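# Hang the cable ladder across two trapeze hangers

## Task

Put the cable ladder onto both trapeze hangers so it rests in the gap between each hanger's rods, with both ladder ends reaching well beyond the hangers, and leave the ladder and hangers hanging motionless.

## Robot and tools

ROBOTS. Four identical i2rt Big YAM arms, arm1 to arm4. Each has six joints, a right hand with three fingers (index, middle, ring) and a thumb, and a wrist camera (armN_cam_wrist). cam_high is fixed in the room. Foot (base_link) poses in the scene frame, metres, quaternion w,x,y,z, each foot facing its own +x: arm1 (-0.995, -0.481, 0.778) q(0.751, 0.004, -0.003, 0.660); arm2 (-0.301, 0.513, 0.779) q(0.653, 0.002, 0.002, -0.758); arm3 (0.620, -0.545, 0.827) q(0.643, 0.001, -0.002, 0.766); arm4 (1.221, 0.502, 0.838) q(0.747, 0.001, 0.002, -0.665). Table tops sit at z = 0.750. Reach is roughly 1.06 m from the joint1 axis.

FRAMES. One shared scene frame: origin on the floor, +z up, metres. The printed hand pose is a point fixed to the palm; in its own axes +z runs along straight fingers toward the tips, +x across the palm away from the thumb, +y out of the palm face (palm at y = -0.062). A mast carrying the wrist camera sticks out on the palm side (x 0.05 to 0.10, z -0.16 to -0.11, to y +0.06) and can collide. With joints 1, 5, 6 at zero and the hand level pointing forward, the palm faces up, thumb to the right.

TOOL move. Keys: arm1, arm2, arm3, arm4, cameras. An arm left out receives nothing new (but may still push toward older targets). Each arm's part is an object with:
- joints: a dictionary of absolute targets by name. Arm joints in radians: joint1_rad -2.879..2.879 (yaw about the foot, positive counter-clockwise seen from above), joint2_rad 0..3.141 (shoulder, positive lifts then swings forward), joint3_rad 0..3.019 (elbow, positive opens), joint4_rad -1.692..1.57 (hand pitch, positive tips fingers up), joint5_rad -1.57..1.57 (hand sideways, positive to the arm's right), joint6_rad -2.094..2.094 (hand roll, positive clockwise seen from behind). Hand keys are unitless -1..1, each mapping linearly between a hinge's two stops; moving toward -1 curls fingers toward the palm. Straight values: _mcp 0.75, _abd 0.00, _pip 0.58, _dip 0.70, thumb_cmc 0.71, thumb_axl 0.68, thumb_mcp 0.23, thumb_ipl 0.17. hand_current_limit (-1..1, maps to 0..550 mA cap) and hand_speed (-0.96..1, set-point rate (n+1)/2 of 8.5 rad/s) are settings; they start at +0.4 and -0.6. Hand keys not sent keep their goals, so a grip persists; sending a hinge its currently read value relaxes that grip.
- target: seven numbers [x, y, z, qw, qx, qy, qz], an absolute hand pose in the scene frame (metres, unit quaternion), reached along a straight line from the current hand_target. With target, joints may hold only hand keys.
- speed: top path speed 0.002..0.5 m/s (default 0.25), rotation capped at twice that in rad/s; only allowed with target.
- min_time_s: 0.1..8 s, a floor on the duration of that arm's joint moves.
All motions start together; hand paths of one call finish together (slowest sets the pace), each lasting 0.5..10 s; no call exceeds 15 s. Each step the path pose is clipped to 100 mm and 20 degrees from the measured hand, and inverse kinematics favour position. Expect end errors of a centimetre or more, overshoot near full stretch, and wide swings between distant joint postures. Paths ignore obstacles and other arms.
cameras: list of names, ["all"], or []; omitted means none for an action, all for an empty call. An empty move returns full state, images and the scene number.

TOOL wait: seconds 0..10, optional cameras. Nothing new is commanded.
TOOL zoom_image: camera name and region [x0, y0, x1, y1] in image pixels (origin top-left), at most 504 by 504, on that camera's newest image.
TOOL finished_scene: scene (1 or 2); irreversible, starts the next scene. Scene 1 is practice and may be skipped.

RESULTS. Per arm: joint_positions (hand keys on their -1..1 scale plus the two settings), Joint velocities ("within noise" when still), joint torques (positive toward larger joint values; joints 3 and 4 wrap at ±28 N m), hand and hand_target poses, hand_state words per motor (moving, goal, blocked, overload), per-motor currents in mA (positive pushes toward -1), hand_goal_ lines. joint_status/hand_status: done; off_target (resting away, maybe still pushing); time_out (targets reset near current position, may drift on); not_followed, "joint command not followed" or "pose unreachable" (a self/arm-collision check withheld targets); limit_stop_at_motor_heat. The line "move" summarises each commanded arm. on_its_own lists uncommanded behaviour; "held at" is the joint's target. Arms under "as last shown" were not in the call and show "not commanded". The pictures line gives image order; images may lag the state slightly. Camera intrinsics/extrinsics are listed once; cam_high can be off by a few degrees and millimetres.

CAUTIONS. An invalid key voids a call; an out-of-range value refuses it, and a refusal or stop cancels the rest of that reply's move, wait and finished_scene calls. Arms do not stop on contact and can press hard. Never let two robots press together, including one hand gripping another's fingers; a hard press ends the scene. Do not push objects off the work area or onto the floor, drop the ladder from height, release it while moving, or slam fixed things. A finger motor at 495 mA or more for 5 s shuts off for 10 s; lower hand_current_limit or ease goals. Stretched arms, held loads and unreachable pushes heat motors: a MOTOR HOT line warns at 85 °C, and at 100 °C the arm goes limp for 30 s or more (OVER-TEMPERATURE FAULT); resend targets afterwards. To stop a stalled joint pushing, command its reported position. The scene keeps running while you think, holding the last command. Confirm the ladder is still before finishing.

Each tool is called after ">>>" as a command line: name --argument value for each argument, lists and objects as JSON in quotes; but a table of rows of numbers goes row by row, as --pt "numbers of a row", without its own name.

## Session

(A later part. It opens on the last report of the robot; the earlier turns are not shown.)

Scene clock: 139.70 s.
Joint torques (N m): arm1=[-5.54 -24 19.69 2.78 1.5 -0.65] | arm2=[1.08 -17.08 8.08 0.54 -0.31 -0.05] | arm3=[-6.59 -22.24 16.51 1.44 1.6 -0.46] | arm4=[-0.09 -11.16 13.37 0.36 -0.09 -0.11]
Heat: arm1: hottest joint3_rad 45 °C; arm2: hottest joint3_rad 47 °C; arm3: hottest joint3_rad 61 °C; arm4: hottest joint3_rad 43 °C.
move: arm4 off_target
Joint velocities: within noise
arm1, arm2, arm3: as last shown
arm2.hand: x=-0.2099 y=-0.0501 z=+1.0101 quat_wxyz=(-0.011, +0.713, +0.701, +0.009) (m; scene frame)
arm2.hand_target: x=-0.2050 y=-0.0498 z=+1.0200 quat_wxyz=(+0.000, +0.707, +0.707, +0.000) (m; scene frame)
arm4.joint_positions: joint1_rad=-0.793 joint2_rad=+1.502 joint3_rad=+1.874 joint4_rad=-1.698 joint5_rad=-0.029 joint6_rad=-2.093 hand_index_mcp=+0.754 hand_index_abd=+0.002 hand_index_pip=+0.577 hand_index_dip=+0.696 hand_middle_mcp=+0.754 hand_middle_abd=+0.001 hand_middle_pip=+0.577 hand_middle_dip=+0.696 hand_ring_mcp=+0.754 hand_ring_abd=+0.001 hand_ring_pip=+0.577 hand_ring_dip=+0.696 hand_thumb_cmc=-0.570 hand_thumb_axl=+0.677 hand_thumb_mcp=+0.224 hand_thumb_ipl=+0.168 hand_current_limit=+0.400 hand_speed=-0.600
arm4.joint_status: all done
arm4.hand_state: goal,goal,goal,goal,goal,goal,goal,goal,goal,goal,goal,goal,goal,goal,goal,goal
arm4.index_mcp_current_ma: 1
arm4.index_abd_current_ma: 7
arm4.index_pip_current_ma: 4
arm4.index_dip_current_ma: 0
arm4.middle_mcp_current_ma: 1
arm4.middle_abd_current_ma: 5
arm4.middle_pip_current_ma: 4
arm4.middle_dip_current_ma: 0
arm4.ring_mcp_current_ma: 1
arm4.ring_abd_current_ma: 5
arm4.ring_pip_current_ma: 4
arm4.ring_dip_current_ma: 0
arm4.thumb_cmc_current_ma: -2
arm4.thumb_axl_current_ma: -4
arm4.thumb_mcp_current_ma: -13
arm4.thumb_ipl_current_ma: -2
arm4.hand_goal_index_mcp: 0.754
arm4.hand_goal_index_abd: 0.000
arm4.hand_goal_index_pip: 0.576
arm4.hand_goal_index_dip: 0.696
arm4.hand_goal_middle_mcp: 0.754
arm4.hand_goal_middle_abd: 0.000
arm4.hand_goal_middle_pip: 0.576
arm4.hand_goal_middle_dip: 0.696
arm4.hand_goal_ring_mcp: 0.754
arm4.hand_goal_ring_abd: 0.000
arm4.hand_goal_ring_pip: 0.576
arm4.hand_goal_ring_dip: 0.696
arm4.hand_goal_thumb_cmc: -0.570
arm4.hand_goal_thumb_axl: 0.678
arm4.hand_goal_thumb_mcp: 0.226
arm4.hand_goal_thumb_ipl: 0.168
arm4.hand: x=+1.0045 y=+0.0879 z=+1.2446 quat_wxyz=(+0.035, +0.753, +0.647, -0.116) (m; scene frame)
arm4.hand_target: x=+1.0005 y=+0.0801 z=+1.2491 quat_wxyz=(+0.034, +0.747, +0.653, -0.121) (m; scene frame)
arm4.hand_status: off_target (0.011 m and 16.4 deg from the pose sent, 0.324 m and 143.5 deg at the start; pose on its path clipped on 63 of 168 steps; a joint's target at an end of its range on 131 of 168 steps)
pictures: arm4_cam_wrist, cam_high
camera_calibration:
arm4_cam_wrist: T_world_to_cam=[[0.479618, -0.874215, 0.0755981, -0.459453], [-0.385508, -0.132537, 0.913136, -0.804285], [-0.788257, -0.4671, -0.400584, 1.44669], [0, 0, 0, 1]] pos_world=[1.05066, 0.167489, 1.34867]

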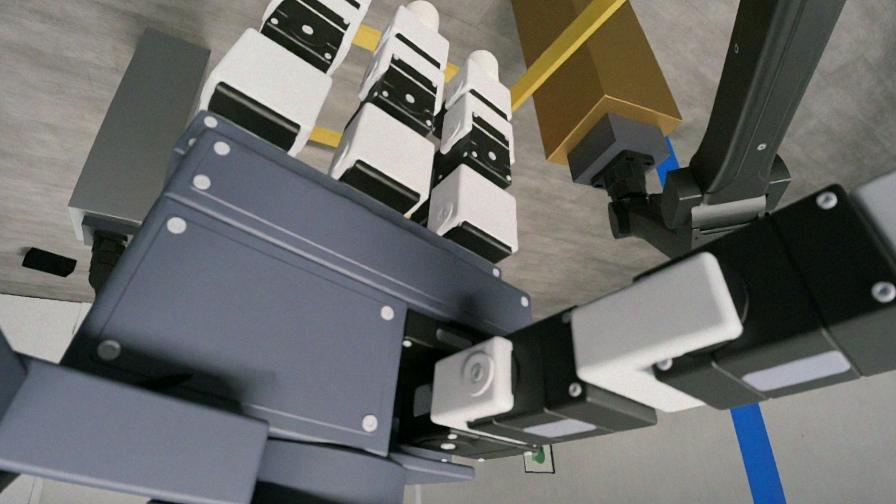

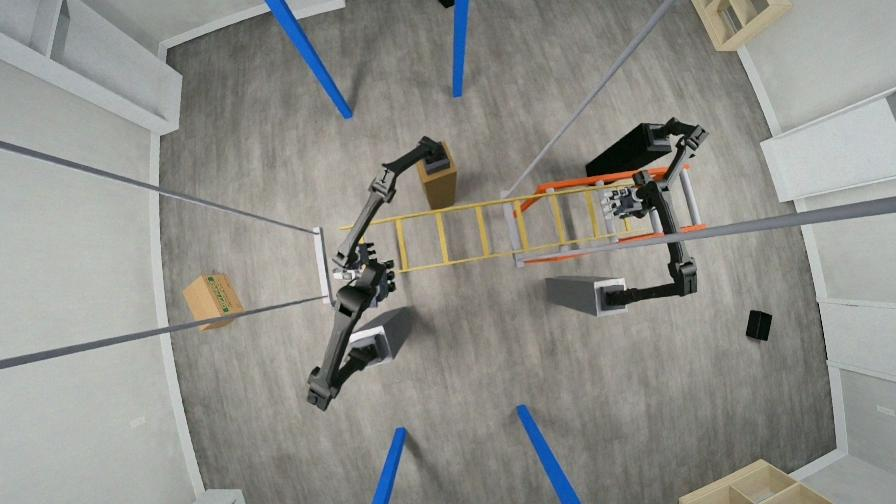

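>>> move --arm4 '{"target": [0.93, -0.03, 1.15, 0, 0.7071, 0.7071, 0], "speed": 0.15}' --cameras '["cam_high", "arm4_cam_wrist"]'

Scene clock: 142.10 s.
Joint torques (N m): arm1=[-5.54 -23.88 19.67 2.85 1.49 -0.62] | arm2=[0.91 -17.03 8.09 0.54 -0.3 -0.06] | arm3=[-6.59 -21.71 16.51 1.5 1.56 -0.44] | arm4=[0.38 -19.37 13.27 0.13 -0.07 -0.12]
Heat: arm1: hottest joint3_rad 45 °C; arm2: hottest joint3_rad 47 °C; arm3: hottest joint3_rad 62 °C; arm4: hottest joint3_rad 43 °C.
move: arm4 off_target
Joint velocities: within noise
arm1, arm2, arm3: as last shown
arm4.joint_positions: joint1_rad=-0.767 joint2_rad=+1.912 joint3_rad=+2.165 joint4_rad=-1.699 joint5_rad=-0.008 joint6_rad=-2.094 hand_index_mcp=+0.754 hand_index_abd=+0.002 hand_index_pip=+0.577 hand_index_dip=+0.696 hand_middle_mcp=+0.754 hand_middle_abd=+0.001 hand_middle_pip=+0.577 hand_middle_dip=+0.696 hand_ring_mcp=+0.754 hand_ring_abd=+0.001 hand_ring_pip=+0.577 hand_ring_dip=+0.696 hand_thumb_cmc=-0.570 hand_thumb_axl=+0.677 hand_thumb_mcp=+0.224 hand_thumb_ipl=+0.168 hand_current_limit=+0.400 hand_speed=-0.600
arm4.joint_status: not commanded
arm4.hand_state: goal,goal,goal,goal,goal,goal,goal,goal,goal,goal,goal,goal,goal,goal,goal,goal
arm4.index_mcp_current_ma: 1
arm4.index_abd_current_ma: 7
arm4.index_pip_current_ma: 4
arm4.index_dip_current_ma: 0
arm4.middle_mcp_current_ma: 1
arm4.middle_abd_current_ma: 5
arm4.middle_pip_current_ma: 4
arm4.middle_dip_current_ma: 0
arm4.ring_mcp_current_ma: 1
arm4.ring_abd_current_ma: 5
arm4.ring_pip_current_ma: 4
arm4.ring_dip_current_ma: 0
arm4.thumb_cmc_current_ma: -2
arm4.thumb_axl_current_ma: -4
arm4.thumb_mcp_current_ma: -13
arm4.thumb_ipl_current_ma: -2
arm4.hand_goal_index_mcp: 0.754
arm4.hand_goal_index_abd: 0.000
arm4.hand_goal_index_pip: 0.576
arm4.hand_goal_index_dip: 0.696
arm4.hand_goal_middle_mcp: 0.754
arm4.hand_goal_middle_abd: 0.000
arm4.hand_goal_middle_pip: 0.576
arm4.hand_goal_middle_dip: 0.696
arm4.hand_goal_ring_mcp: 0.754
arm4.hand_goal_ring_abd: 0.000
arm4.hand_goal_ring_pip: 0.576
arm4.hand_goal_ring_dip: 0.696
arm4.hand_goal_thumb_cmc: -0.570
arm4.hand_goal_thumb_axl: 0.678
arm4.hand_goal_thumb_mcp: 0.226
arm4.hand_goal_thumb_ipl: 0.168
arm4.hand: x=+0.9317 y=-0.0213 z=+1.1478 quat_wxyz=(+0.014, +0.749, +0.660, -0.059) (m; scene frame)
arm4.hand_target: x=+0.9306 y=-0.0297 z=+1.1495 quat_wxyz=(+0.014, +0.743, +0.666, -0.065) (m; scene frame)
arm4.hand_status: off_target (0.009 m and 10.1 deg from the pose sent, 0.169 m and 16.4 deg at the start; a joint's target at an end of its range on 56 of 56 steps)
pictures: arm4_cam_wrist, cam_high
camera_calibration:
arm4_cam_wrist: T_world_to_cam=[[0.497406, -0.867465, 0.00959786, -0.453328], [-0.432926, -0.238623, 0.869272, -0.666225], [-0.751773, -0.436536, -0.49424, 1.37366], [0, 0, 0, 1]] pos_world=[0.969745, 0.0474315, 1.2624]

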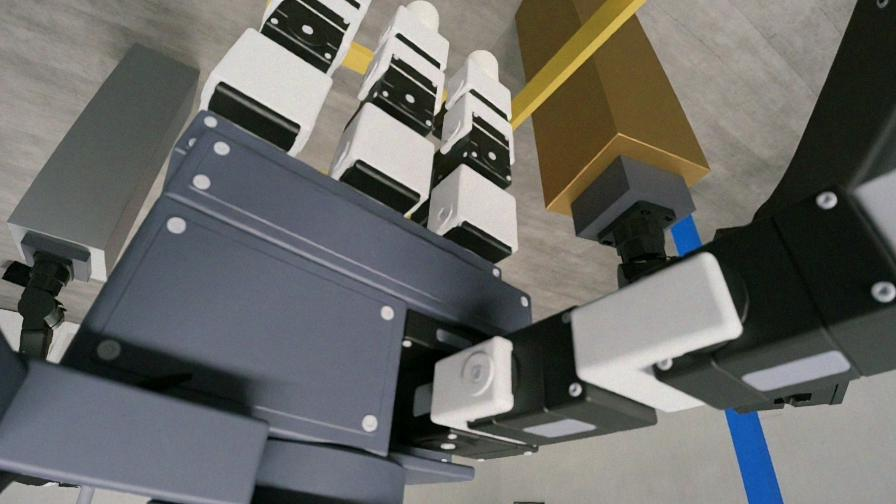

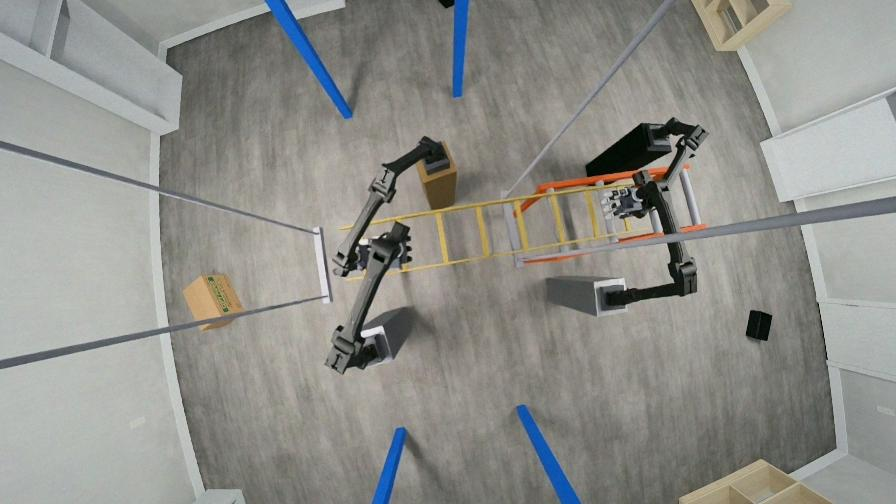

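>>> move --arm4 '{"target": [0.935, -0.05, 1.0, 0, 0.7071, 0.7071, 0], "speed": 0.12}' --cameras '["cam_high", "arm4_cam_wrist"]'

Scene clock: 144.07 s.
Joint torques (N m): arm1=[-5.07 -24.18 19.75 2.88 1.5 -0.63] | arm2=[0.97 -17.08 8.08 0.49 -0.3 -0.05] | arm3=[-7 -22.42 16.46 1.42 1.56 -0.49] | arm4=[0.21 -20.19 9.66 0.53 -0.02 -0.14]
Heat: arm1: hottest joint3_rad 46 °C; arm2: hottest joint3_rad 47 °C; arm3: hottest joint3_rad 63 °C; arm4: hottest joint3_rad 43 °C.
move: arm4 off_target
Joint velocities: within noise
arm1, arm2, arm3: as last shown
arm4.joint_positions: joint1_rad=-0.733 joint2_rad=+2.019 joint3_rad=+1.992 joint4_rad=-1.520 joint5_rad=+0.015 joint6_rad=-2.094 hand_index_mcp=+0.754 hand_index_abd=+0.002 hand_index_pip=+0.577 hand_index_dip=+0.696 hand_middle_mcp=+0.754 hand_middle_abd=+0.001 hand_middle_pip=+0.577 hand_middle_dip=+0.696 hand_ring_mcp=+0.754 hand_ring_abd=+0.001 hand_ring_pip=+0.577 hand_ring_dip=+0.696 hand_thumb_cmc=-0.570 hand_thumb_axl=+0.677 hand_thumb_mcp=+0.224 hand_thumb_ipl=+0.168 hand_current_limit=+0.400 hand_speed=-0.600
arm4.joint_status: not commanded
arm4.hand_state: goal,goal,goal,goal,goal,goal,goal,goal,goal,goal,goal,goal,goal,goal,goal,goal
arm4.index_mcp_current_ma: 1
arm4.index_abd_current_ma: 7
arm4.index_pip_current_ma: 4
arm4.index_dip_current_ma: 0
arm4.middle_mcp_current_ma: 1
arm4.middle_abd_current_ma: 5
arm4.middle_pip_current_ma: 4
arm4.middle_dip_current_ma: 0
arm4.ring_mcp_current_ma: 1
arm4.ring_abd_current_ma: 5
arm4.ring_pip_current_ma: 4
arm4.ring_dip_current_ma: 0
arm4.thumb_cmc_current_ma: -2
arm4.thumb_axl_current_ma: -4
arm4.thumb_mcp_current_ma: -13
arm4.thumb_ipl_current_ma: -2
arm4.hand_goal_index_mcp: 0.754
arm4.hand_goal_index_abd: 0.000
arm4.hand_goal_index_pip: 0.576
arm4.hand_goal_index_dip: 0.696
arm4.hand_goal_middle_mcp: 0.754
arm4.hand_goal_middle_abd: 0.000
arm4.hand_goal_middle_pip: 0.576
arm4.hand_goal_middle_dip: 0.696
arm4.hand_goal_ring_mcp: 0.754
arm4.hand_goal_ring_abd: 0.000
arm4.hand_goal_ring_pip: 0.576
arm4.hand_goal_ring_dip: 0.696
arm4.hand_goal_thumb_cmc: -0.570
arm4.hand_goal_thumb_axl: 0.678
arm4.hand_goal_thumb_mcp: 0.226
arm4.hand_goal_thumb_ipl: 0.168
arm4.hand: x=+0.9335 y=-0.0457 z=+1.0186 quat_wxyz=(-0.006, +0.740, +0.673, -0.012) (m; scene frame)
arm4.hand_target: x=+0.9356 y=-0.0498 z=+1.0001 quat_wxyz=(-0.010, +0.733, +0.680, -0.002) (m; scene frame)
arm4.hand_status: off_target (0.019 m and 5.6 deg from the pose sent, 0.151 m and 10.1 deg at the start; a joint's target at an end of its range on 55 of 55 steps)
pictures: arm4_cam_wrist, cam_high
camera_calibration:
arm4_cam_wrist: T_world_to_cam=[[0.525438, -0.849375, -0.0497767, -0.439024], [-0.458649, -0.332033, 0.824255, -0.493308], [-0.716628, -0.410265, -0.564027, 1.34005], [0, 0, 0, 1]] pos_world=[0.964743, 0.0130847, 1.14058]

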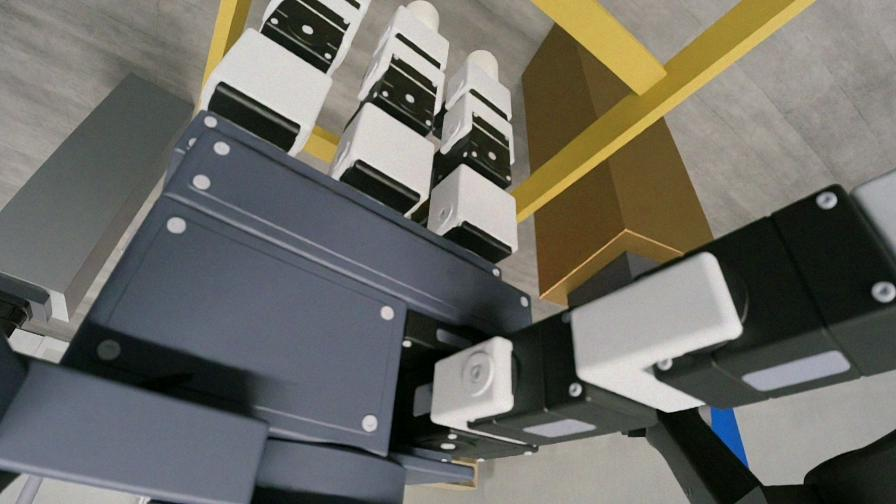

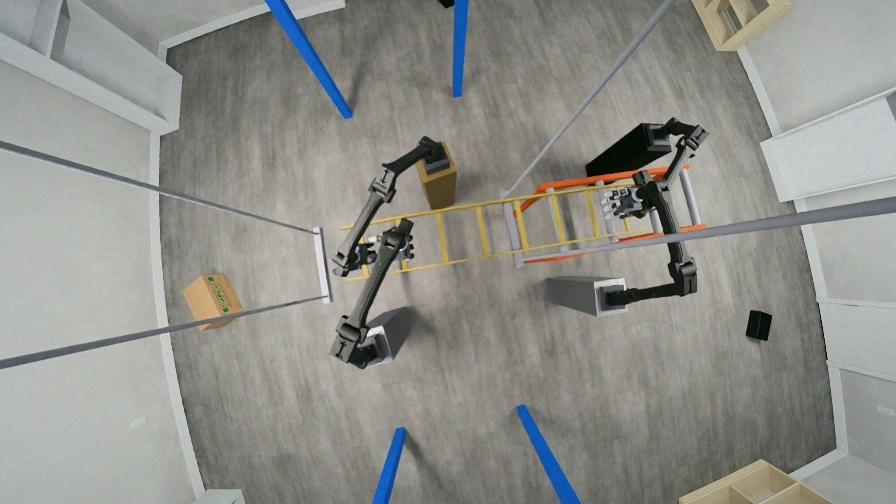

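>>> move --arm4 '{"target": [0.925, -0.09, 0.92, 0, 0.7071, 0.7071, 0], "speed": 0.12}' --cameras '["arm4_cam_wrist"]'

Scene clock: 146.40 s.
Joint torques (N m): arm1=[-5.42 -24.53 19.67 2.82 1.49 -0.63] | arm2=[1.14 -17.08 8.08 0.54 -0.32 -0.07] | arm3=[-6.53 -22.12 16.57 1.58 1.57 -0.47] | arm4=[0.21 -22.77 12.74 0.27 -0.26 -0.15]
Heat: arm1: hottest joint3_rad 46 °C; arm2: hottest joint3_rad 47 °C; arm3: hottest joint3_rad 64 °C; arm4: hottest joint3_rad 43 °C.
move: arm4 off_target
Joint velocities: within noise
arm1, arm2, arm3: as last shown
arm4.joint_positions: joint1_rad=-0.711 joint2_rad=+2.177 joint3_rad=+2.005 joint4_rad=-1.410 joint5_rad=+0.015 joint6_rad=-2.094 hand_index_mcp=+0.754 hand_index_abd=+0.002 hand_index_pip=+0.577 hand_index_dip=+0.696 hand_middle_mcp=+0.754 hand_middle_abd=+0.001 hand_middle_pip=+0.577 hand_middle_dip=+0.696 hand_ring_mcp=+0.754 hand_ring_abd=+0.001 hand_ring_pip=+0.577 hand_ring_dip=+0.696 hand_thumb_cmc=-0.570 hand_thumb_axl=+0.677 hand_thumb_mcp=+0.224 hand_thumb_ipl=+0.168 hand_current_limit=+0.400 hand_speed=-0.600
arm4.joint_status: not commanded
arm4.hand_state: goal,goal,goal,goal,goal,goal,goal,goal,goal,goal,goal,goal,goal,goal,goal,goal
arm4.index_mcp_current_ma: 1
arm4.index_abd_current_ma: 7
arm4.index_pip_current_ma: 4
arm4.index_dip_current_ma: 0
arm4.middle_mcp_current_ma: 1
arm4.middle_abd_current_ma: 5
arm4.middle_pip_current_ma: 4
arm4.middle_dip_current_ma: 0
arm4.ring_mcp_current_ma: 1
arm4.ring_abd_current_ma: 5
arm4.ring_pip_current_ma: 4
arm4.ring_dip_current_ma: 0
arm4.thumb_cmc_current_ma: -2
arm4.thumb_axl_current_ma: -4
arm4.thumb_mcp_current_ma: -13
arm4.thumb_ipl_current_ma: -2
arm4.hand_goal_index_mcp: 0.754
arm4.hand_goal_index_abd: 0.000
arm4.hand_goal_index_pip: 0.576
arm4.hand_goal_index_dip: 0.696
arm4.hand_goal_middle_mcp: 0.754
arm4.hand_goal_middle_abd: 0.000
arm4.hand_goal_middle_pip: 0.576
arm4.hand_goal_middle_dip: 0.696
arm4.hand_goal_ring_mcp: 0.754
arm4.hand_goal_ring_abd: 0.000
arm4.hand_goal_ring_pip: 0.576
arm4.hand_goal_ring_dip: 0.696
arm4.hand_goal_thumb_cmc: -0.570
arm4.hand_goal_thumb_axl: 0.678
arm4.hand_goal_thumb_mcp: 0.226
arm4.hand_goal_thumb_ipl: 0.168
arm4.hand: x=+0.9275 y=-0.0778 z=+0.9246 quat_wxyz=(-0.010, +0.732, +0.681, +0.005) (m; scene frame)
arm4.hand_target: x=+0.9255 y=-0.0897 z=+0.9201 quat_wxyz=(-0.007, +0.726, +0.687, -0.003) (m; scene frame)
arm4.hand_status: off_target (0.013 m and 4.3 deg from the pose sent, 0.108 m and 5.6 deg at the start; a joint's target at an end of its range on 48 of 48 steps)
pictures: arm4_cam_wrist
camera_calibration:
arm4_cam_wrist: T_world_to_cam=[[0.544828, -0.83613, -0.0636296, -0.471913], [-0.467815, -0.366051, 0.80446, -0.40514], [-0.695925, -0.408525, -0.590589, 1.27503], [0, 0, 0, 1]] pos_world=[0.954906, -0.0220007, 1.04891]

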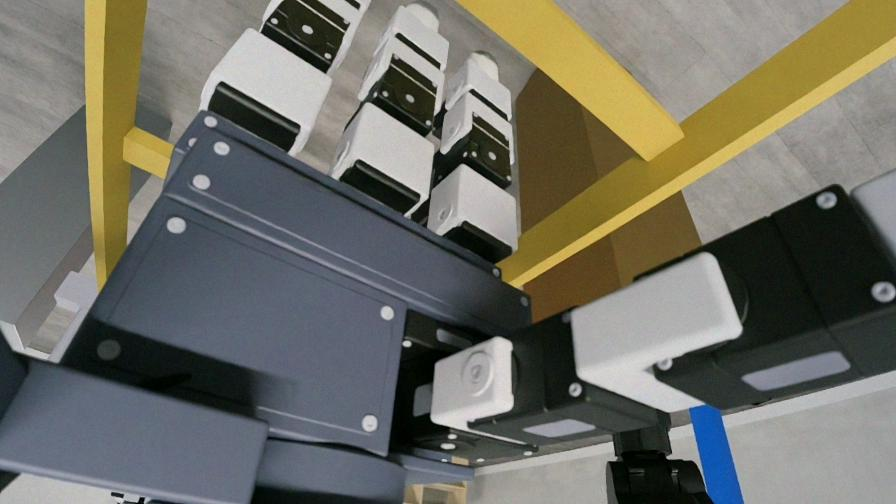

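>>> move --arm4 '{"target": [0.93, -0.095, 0.835, 0, 0.7071, 0.7071, 0], "speed": 0.1}' --cameras '["arm4_cam_wrist"]'

Scene clock: 147.87 s.
Joint torques (N m): arm1=[-5.48 -24.23 19.78 2.76 1.51 -0.62] | arm2=[1.26 -17.2 8.1 0.5 -0.31 -0.06] | arm3=[-6.65 -21.95 16.49 1.43 1.57 -0.44] | arm4=[0.26 -22.83 9.18 0.49 -0.27 -0.14]
Heat: arm1: hottest joint3_rad 47 °C; arm2: hottest joint3_rad 47 °C; arm3: hottest joint3_rad 65 °C; arm4: hottest joint3_rad 43 °C.
move: arm4 off_target
Joint velocities: within noise
arm1, arm2, arm3: as last shown
arm4.joint_positions: joint1_rad=-0.703 joint2_rad=+2.247 joint3_rad=+1.945 joint4_rad=-1.242 joint5_rad=+0.011 joint6_rad=-2.094 hand_index_mcp=+0.754 hand_index_abd=+0.002 hand_index_pip=+0.577 hand_index_dip=+0.696 hand_middle_mcp=+0.754 hand_middle_abd=+0.001 hand_middle_pip=+0.577 hand_middle_dip=+0.696 hand_ring_mcp=+0.754 hand_ring_abd=+0.001 hand_ring_pip=+0.577 hand_ring_dip=+0.696 hand_thumb_cmc=-0.570 hand_thumb_axl=+0.677 hand_thumb_mcp=+0.224 hand_thumb_ipl=+0.168 hand_current_limit=+0.400 hand_speed=-0.600
arm4.joint_status: not commanded
arm4.hand_state: goal,goal,goal,goal,goal,goal,goal,goal,goal,goal,goal,goal,goal,goal,goal,goal
arm4.index_mcp_current_ma: 1
arm4.index_abd_current_ma: 7
arm4.index_pip_current_ma: 4
arm4.index_dip_current_ma: 0
arm4.middle_mcp_current_ma: 1
arm4.middle_abd_current_ma: 5
arm4.middle_pip_current_ma: 4
arm4.middle_dip_current_ma: 0
arm4.ring_mcp_current_ma: 1
arm4.ring_abd_current_ma: 5
arm4.ring_pip_current_ma: 4
arm4.ring_dip_current_ma: 0
arm4.thumb_cmc_current_ma: -2
arm4.thumb_axl_current_ma: -4
arm4.thumb_mcp_current_ma: -13
arm4.thumb_ipl_current_ma: -2
arm4.hand_goal_index_mcp: 0.754
arm4.hand_goal_index_abd: 0.000
arm4.hand_goal_index_pip: 0.576
arm4.hand_goal_index_dip: 0.696
arm4.hand_goal_middle_mcp: 0.754
arm4.hand_goal_middle_abd: 0.000
arm4.hand_goal_middle_pip: 0.576
arm4.hand_goal_middle_dip: 0.696
arm4.hand_goal_ring_mcp: 0.754
arm4.hand_goal_ring_abd: 0.000
arm4.hand_goal_ring_pip: 0.576
arm4.hand_goal_ring_dip: 0.696
arm4.hand_goal_thumb_cmc: -0.570
arm4.hand_goal_thumb_axl: 0.678
arm4.hand_goal_thumb_mcp: 0.226
arm4.hand_goal_thumb_ipl: 0.168
arm4.hand: x=+0.9242 y=-0.0938 z=+0.8559 quat_wxyz=(-0.004, +0.729, +0.684, -0.013) (m; scene frame)
arm4.hand_target: x=+0.9304 y=-0.0946 z=+0.8354 quat_wxyz=(-0.006, +0.723, +0.691, -0.001) (m; scene frame)
arm4.hand_status: off_target (0.022 m and 4.0 deg from the pose sent, 0.091 m and 4.3 deg at the start; a joint's target at an end of its range on 42 of 42 steps)
pictures: arm4_cam_wrist
camera_calibration:
arm4_cam_wrist: T_world_to_cam=[[0.55126, -0.833062, -0.0460366, -0.508611], [-0.450025, -0.34335, 0.824371, -0.388631], [-0.702559, -0.433726, -0.564174, 1.20676], [0, 0, 0, 1]] pos_world=[0.953307, -0.0337372, 0.977787]

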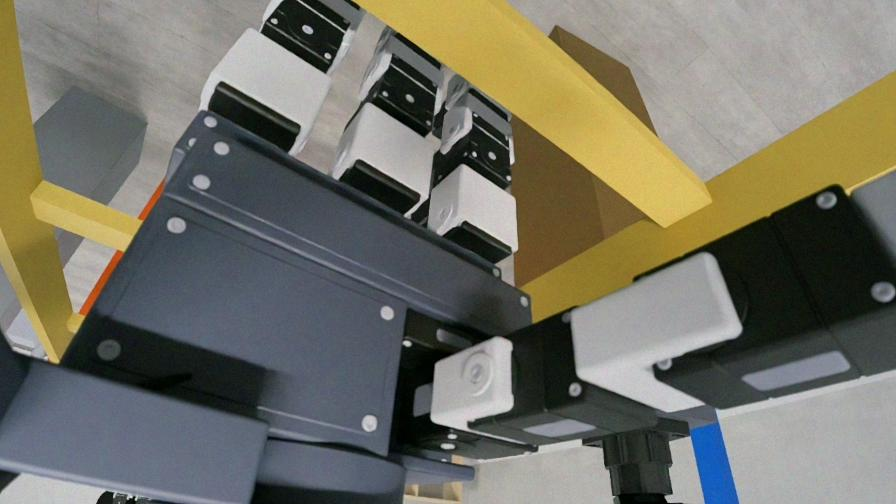

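>>> move --arm4 '{"target": [0.955, -0.095, 0.81, 0, 0.7071, 0.7071, 0], "speed": 0.1}'

>>> move --arm4 '{"joints": {"hand_index_pip": -0.664, "hand_middle_pip": -0.664, "hand_ring_pip": -0.664}}' --cameras '["arm4_cam_wrist"]'

Scene clock: 149.17 s.
Joint torques (N m): arm1=[-5.42 -24.41 19.67 2.84 1.55 -0.63] | arm2=[1.08 -17.14 8.1 0.51 -0.31 -0.06] | arm3=[-6.3 -21.71 16.46 1.44 1.58 -0.45] | arm4=[-0.15 -22.77 8.76 0.5 -0.27 -0.11]
Heat: arm1: hottest joint3_rad 47 °C; arm2: hottest joint3_rad 47 °C; arm3: hottest joint3_rad 65 °C; arm4: hottest joint3_rad 43 °C.
move: arm4 off_target
Joint velocities: within noise
arm1, arm2, arm3: as last shown
arm1.joint_positions: joint1_rad=-0.688 joint2_rad=+2.382 joint3_rad=+2.285 joint4_rad=-1.648 joint5_rad=-0.014 joint6_rad=+0.753 hand_index_mcp=+0.783 hand_index_abd=-0.001 hand_index_pip=+0.573 hand_index_dip=+0.694 hand_middle_mcp=+0.771 hand_middle_abd=-0.001 hand_middle_pip=+0.574 hand_middle_dip=+0.693 hand_ring_mcp=+0.753 hand_ring_abd=+0.002 hand_ring_pip=+0.574 hand_ring_dip=+0.694 hand_thumb_cmc=-0.572 hand_thumb_axl=+0.675 hand_thumb_mcp=+0.217 hand_thumb_ipl=+0.164 hand_current_limit=+0.400 hand_speed=-0.600
arm1.hand: x=-0.4159 y=-0.0373 z=+0.8339 quat_wxyz=(-0.014, +0.704, +0.705, -0.084) (m; scene frame)
arm1.hand_target: x=-0.3495 y=-0.0438 z=+0.8752 quat_wxyz=(+0.005, +0.708, +0.706, +0.000) (m; scene frame)
arm3.hand_target: x=+1.2570 y=-0.0722 z=+0.9059 quat_wxyz=(+0.005, +0.708, +0.706, +0.001) (m; scene frame)
arm4.joint_positions: joint1_rad=-0.667 joint2_rad=+2.247 joint3_rad=+1.873 joint4_rad=-1.168 joint5_rad=+0.003 joint6_rad=-2.097 hand_index_mcp=+0.754 hand_index_abd=+0.002 hand_index_pip=+0.577 hand_index_dip=+0.696 hand_middle_mcp=+0.754 hand_middle_abd=+0.001 hand_middle_pip=+0.577 hand_middle_dip=+0.696 hand_ring_mcp=+0.754 hand_ring_abd=+0.001 hand_ring_pip=+0.577 hand_ring_dip=+0.696 hand_thumb_cmc=-0.570 hand_thumb_axl=+0.677 hand_thumb_mcp=+0.224 hand_thumb_ipl=+0.168 hand_current_limit=+0.400 hand_speed=-0.600
arm4.joint_status: not commanded
arm4.hand_state: goal,goal,goal,goal,goal,goal,goal,goal,goal,goal,goal,goal,goal,goal,goal,goal
arm4.index_mcp_current_ma: 0
arm4.index_abd_current_ma: 7
arm4.index_pip_current_ma: 4
arm4.index_dip_current_ma: 0
arm4.middle_mcp_current_ma: 0
arm4.middle_abd_current_ma: 5
arm4.middle_pip_current_ma: 3
arm4.middle_dip_current_ma: 0
arm4.ring_mcp_current_ma: 2
arm4.ring_abd_current_ma: 5
arm4.ring_pip_current_ma: 3
arm4.ring_dip_current_ma: 0
arm4.thumb_cmc_current_ma: -2
arm4.thumb_axl_current_ma: -4
arm4.thumb_mcp_current_ma: -14
arm4.thumb_ipl_current_ma: -2
arm4.hand_goal_index_mcp: 0.754
arm4.hand_goal_index_abd: 0.000
arm4.hand_goal_index_pip: 0.576
arm4.hand_goal_index_dip: 0.696
arm4.hand_goal_middle_mcp: 0.754
arm4.hand_goal_middle_abd: 0.000
arm4.hand_goal_middle_pip: 0.576
arm4.hand_goal_middle_dip: 0.696
arm4.hand_goal_ring_mcp: 0.754
arm4.hand_goal_ring_abd: 0.000
arm4.hand_goal_ring_pip: 0.576
arm4.hand_goal_ring_dip: 0.696
arm4.hand_goal_thumb_cmc: -0.570
arm4.hand_goal_thumb_axl: 0.678
arm4.hand_goal_thumb_mcp: 0.226
arm4.hand_goal_thumb_ipl: 0.168
arm4.hand: x=+0.9511 y=-0.0967 z=+0.8304 quat_wxyz=(+0.000, +0.716, +0.698, -0.013) (m; scene frame)
arm4.hand_target: x=+0.9553 y=-0.0947 z=+0.8105 quat_wxyz=(-0.002, +0.712, +0.702, -0.001) (m; scene frame)
arm4.hand_status: off_target (0.021 m and 2.1 deg from the pose sent, 0.055 m and 3.9 deg at the start; a joint's target at an end of its range on 30 of 30 steps)
pictures: none

Scene clock: 150.50 s.
Joint torques (N m): arm1=[-5.3 -24.41 19.59 2.84 1.52 -0.64] | arm2=[1.14 -17.08 8.09 0.55 -0.31 -0.07] | arm3=[-6.71 -22.24 16.4 1.39 1.61 -0.45] | arm4=[-0.21 -22.77 8.77 0.49 -0.32 -0.11]
Heat: arm1: hottest joint3_rad 47 °C; arm2: hottest joint3_rad 47 °C; arm3: hottest joint3_rad 66 °C; arm4: hottest joint3_rad 43 °C.
move: arm4 done
Joint velocities: within noise
arm1, arm2, arm3: as last shown
arm4.joint_positions: joint1_rad=-0.667 joint2_rad=+2.247 joint3_rad=+1.873 joint4_rad=-1.168 joint5_rad=+0.003 joint6_rad=-2.097 hand_index_mcp=+0.754 hand_index_abd=+0.002 hand_index_pip=-0.656 hand_index_dip=+0.696 hand_middle_mcp=+0.754 hand_middle_abd=+0.001 hand_middle_pip=-0.655 hand_middle_dip=+0.696 hand_ring_mcp=+0.754 hand_ring_abd=+0.001 hand_ring_pip=-0.656 hand_ring_dip=+0.696 hand_thumb_cmc=-0.570 hand_thumb_axl=+0.677 hand_thumb_mcp=+0.224 hand_thumb_ipl=+0.168 hand_current_limit=+0.400 hand_speed=-0.600
arm4.joint_status: all done
arm4.hand_state: goal,goal,goal,goal,goal,goal,goal,goal,goal,goal,goal,goal,goal,goal,goal,goal
arm4.index_mcp_current_ma: 0
arm4.index_abd_current_ma: 7
arm4.index_pip_current_ma: 38
arm4.index_dip_current_ma: 0
arm4.middle_mcp_current_ma: 0
arm4.middle_abd_current_ma: 5
arm4.middle_pip_current_ma: 42
arm4.middle_dip_current_ma: 0
arm4.ring_mcp_current_ma: 2
arm4.ring_abd_current_ma: 5
arm4.ring_pip_current_ma: 37
arm4.ring_dip_current_ma: 0
arm4.thumb_cmc_current_ma: -2
arm4.thumb_axl_current_ma: -4
arm4.thumb_mcp_current_ma: -14
arm4.thumb_ipl_current_ma: -2
arm4.hand_goal_index_mcp: 0.754
arm4.hand_goal_index_abd: 0.000
arm4.hand_goal_index_pip: -0.664
arm4.hand_goal_index_dip: 0.696
arm4.hand_goal_middle_mcp: 0.754
arm4.hand_goal_middle_abd: 0.000
arm4.hand_goal_middle_pip: -0.664
arm4.hand_goal_middle_dip: 0.696
arm4.hand_goal_ring_mcp: 0.754
arm4.hand_goal_ring_abd: 0.000
arm4.hand_goal_ring_pip: -0.664
arm4.hand_goal_ring_dip: 0.696
arm4.hand_goal_thumb_cmc: -0.570
arm4.hand_goal_thumb_axl: 0.678
arm4.hand_goal_thumb_mcp: 0.226
arm4.hand_goal_thumb_ipl: 0.168
arm4.hand: x=+0.9511 y=-0.0967 z=+0.8304 quat_wxyz=(+0.000, +0.716, +0.698, -0.013) (m; scene frame)
arm4.hand_target: x=+0.9553 y=-0.0947 z=+0.8105 quat_wxyz=(-0.002, +0.712, +0.702, -0.001) (m; scene frame)
arm4.hand_status: not commanded
pictures: arm4_cam_wrist
camera_calibration:
arm4_cam_wrist: T_world_to_cam=[[0.582758, -0.811759, -0.0379682, -0.561616], [-0.441791, -0.355682, 0.823597, -0.364829], [-0.682066, -0.463183, -0.565904, 1.18915], [0, 0, 0, 1]] pos_world=[0.97719, -0.0348633, 0.952095]

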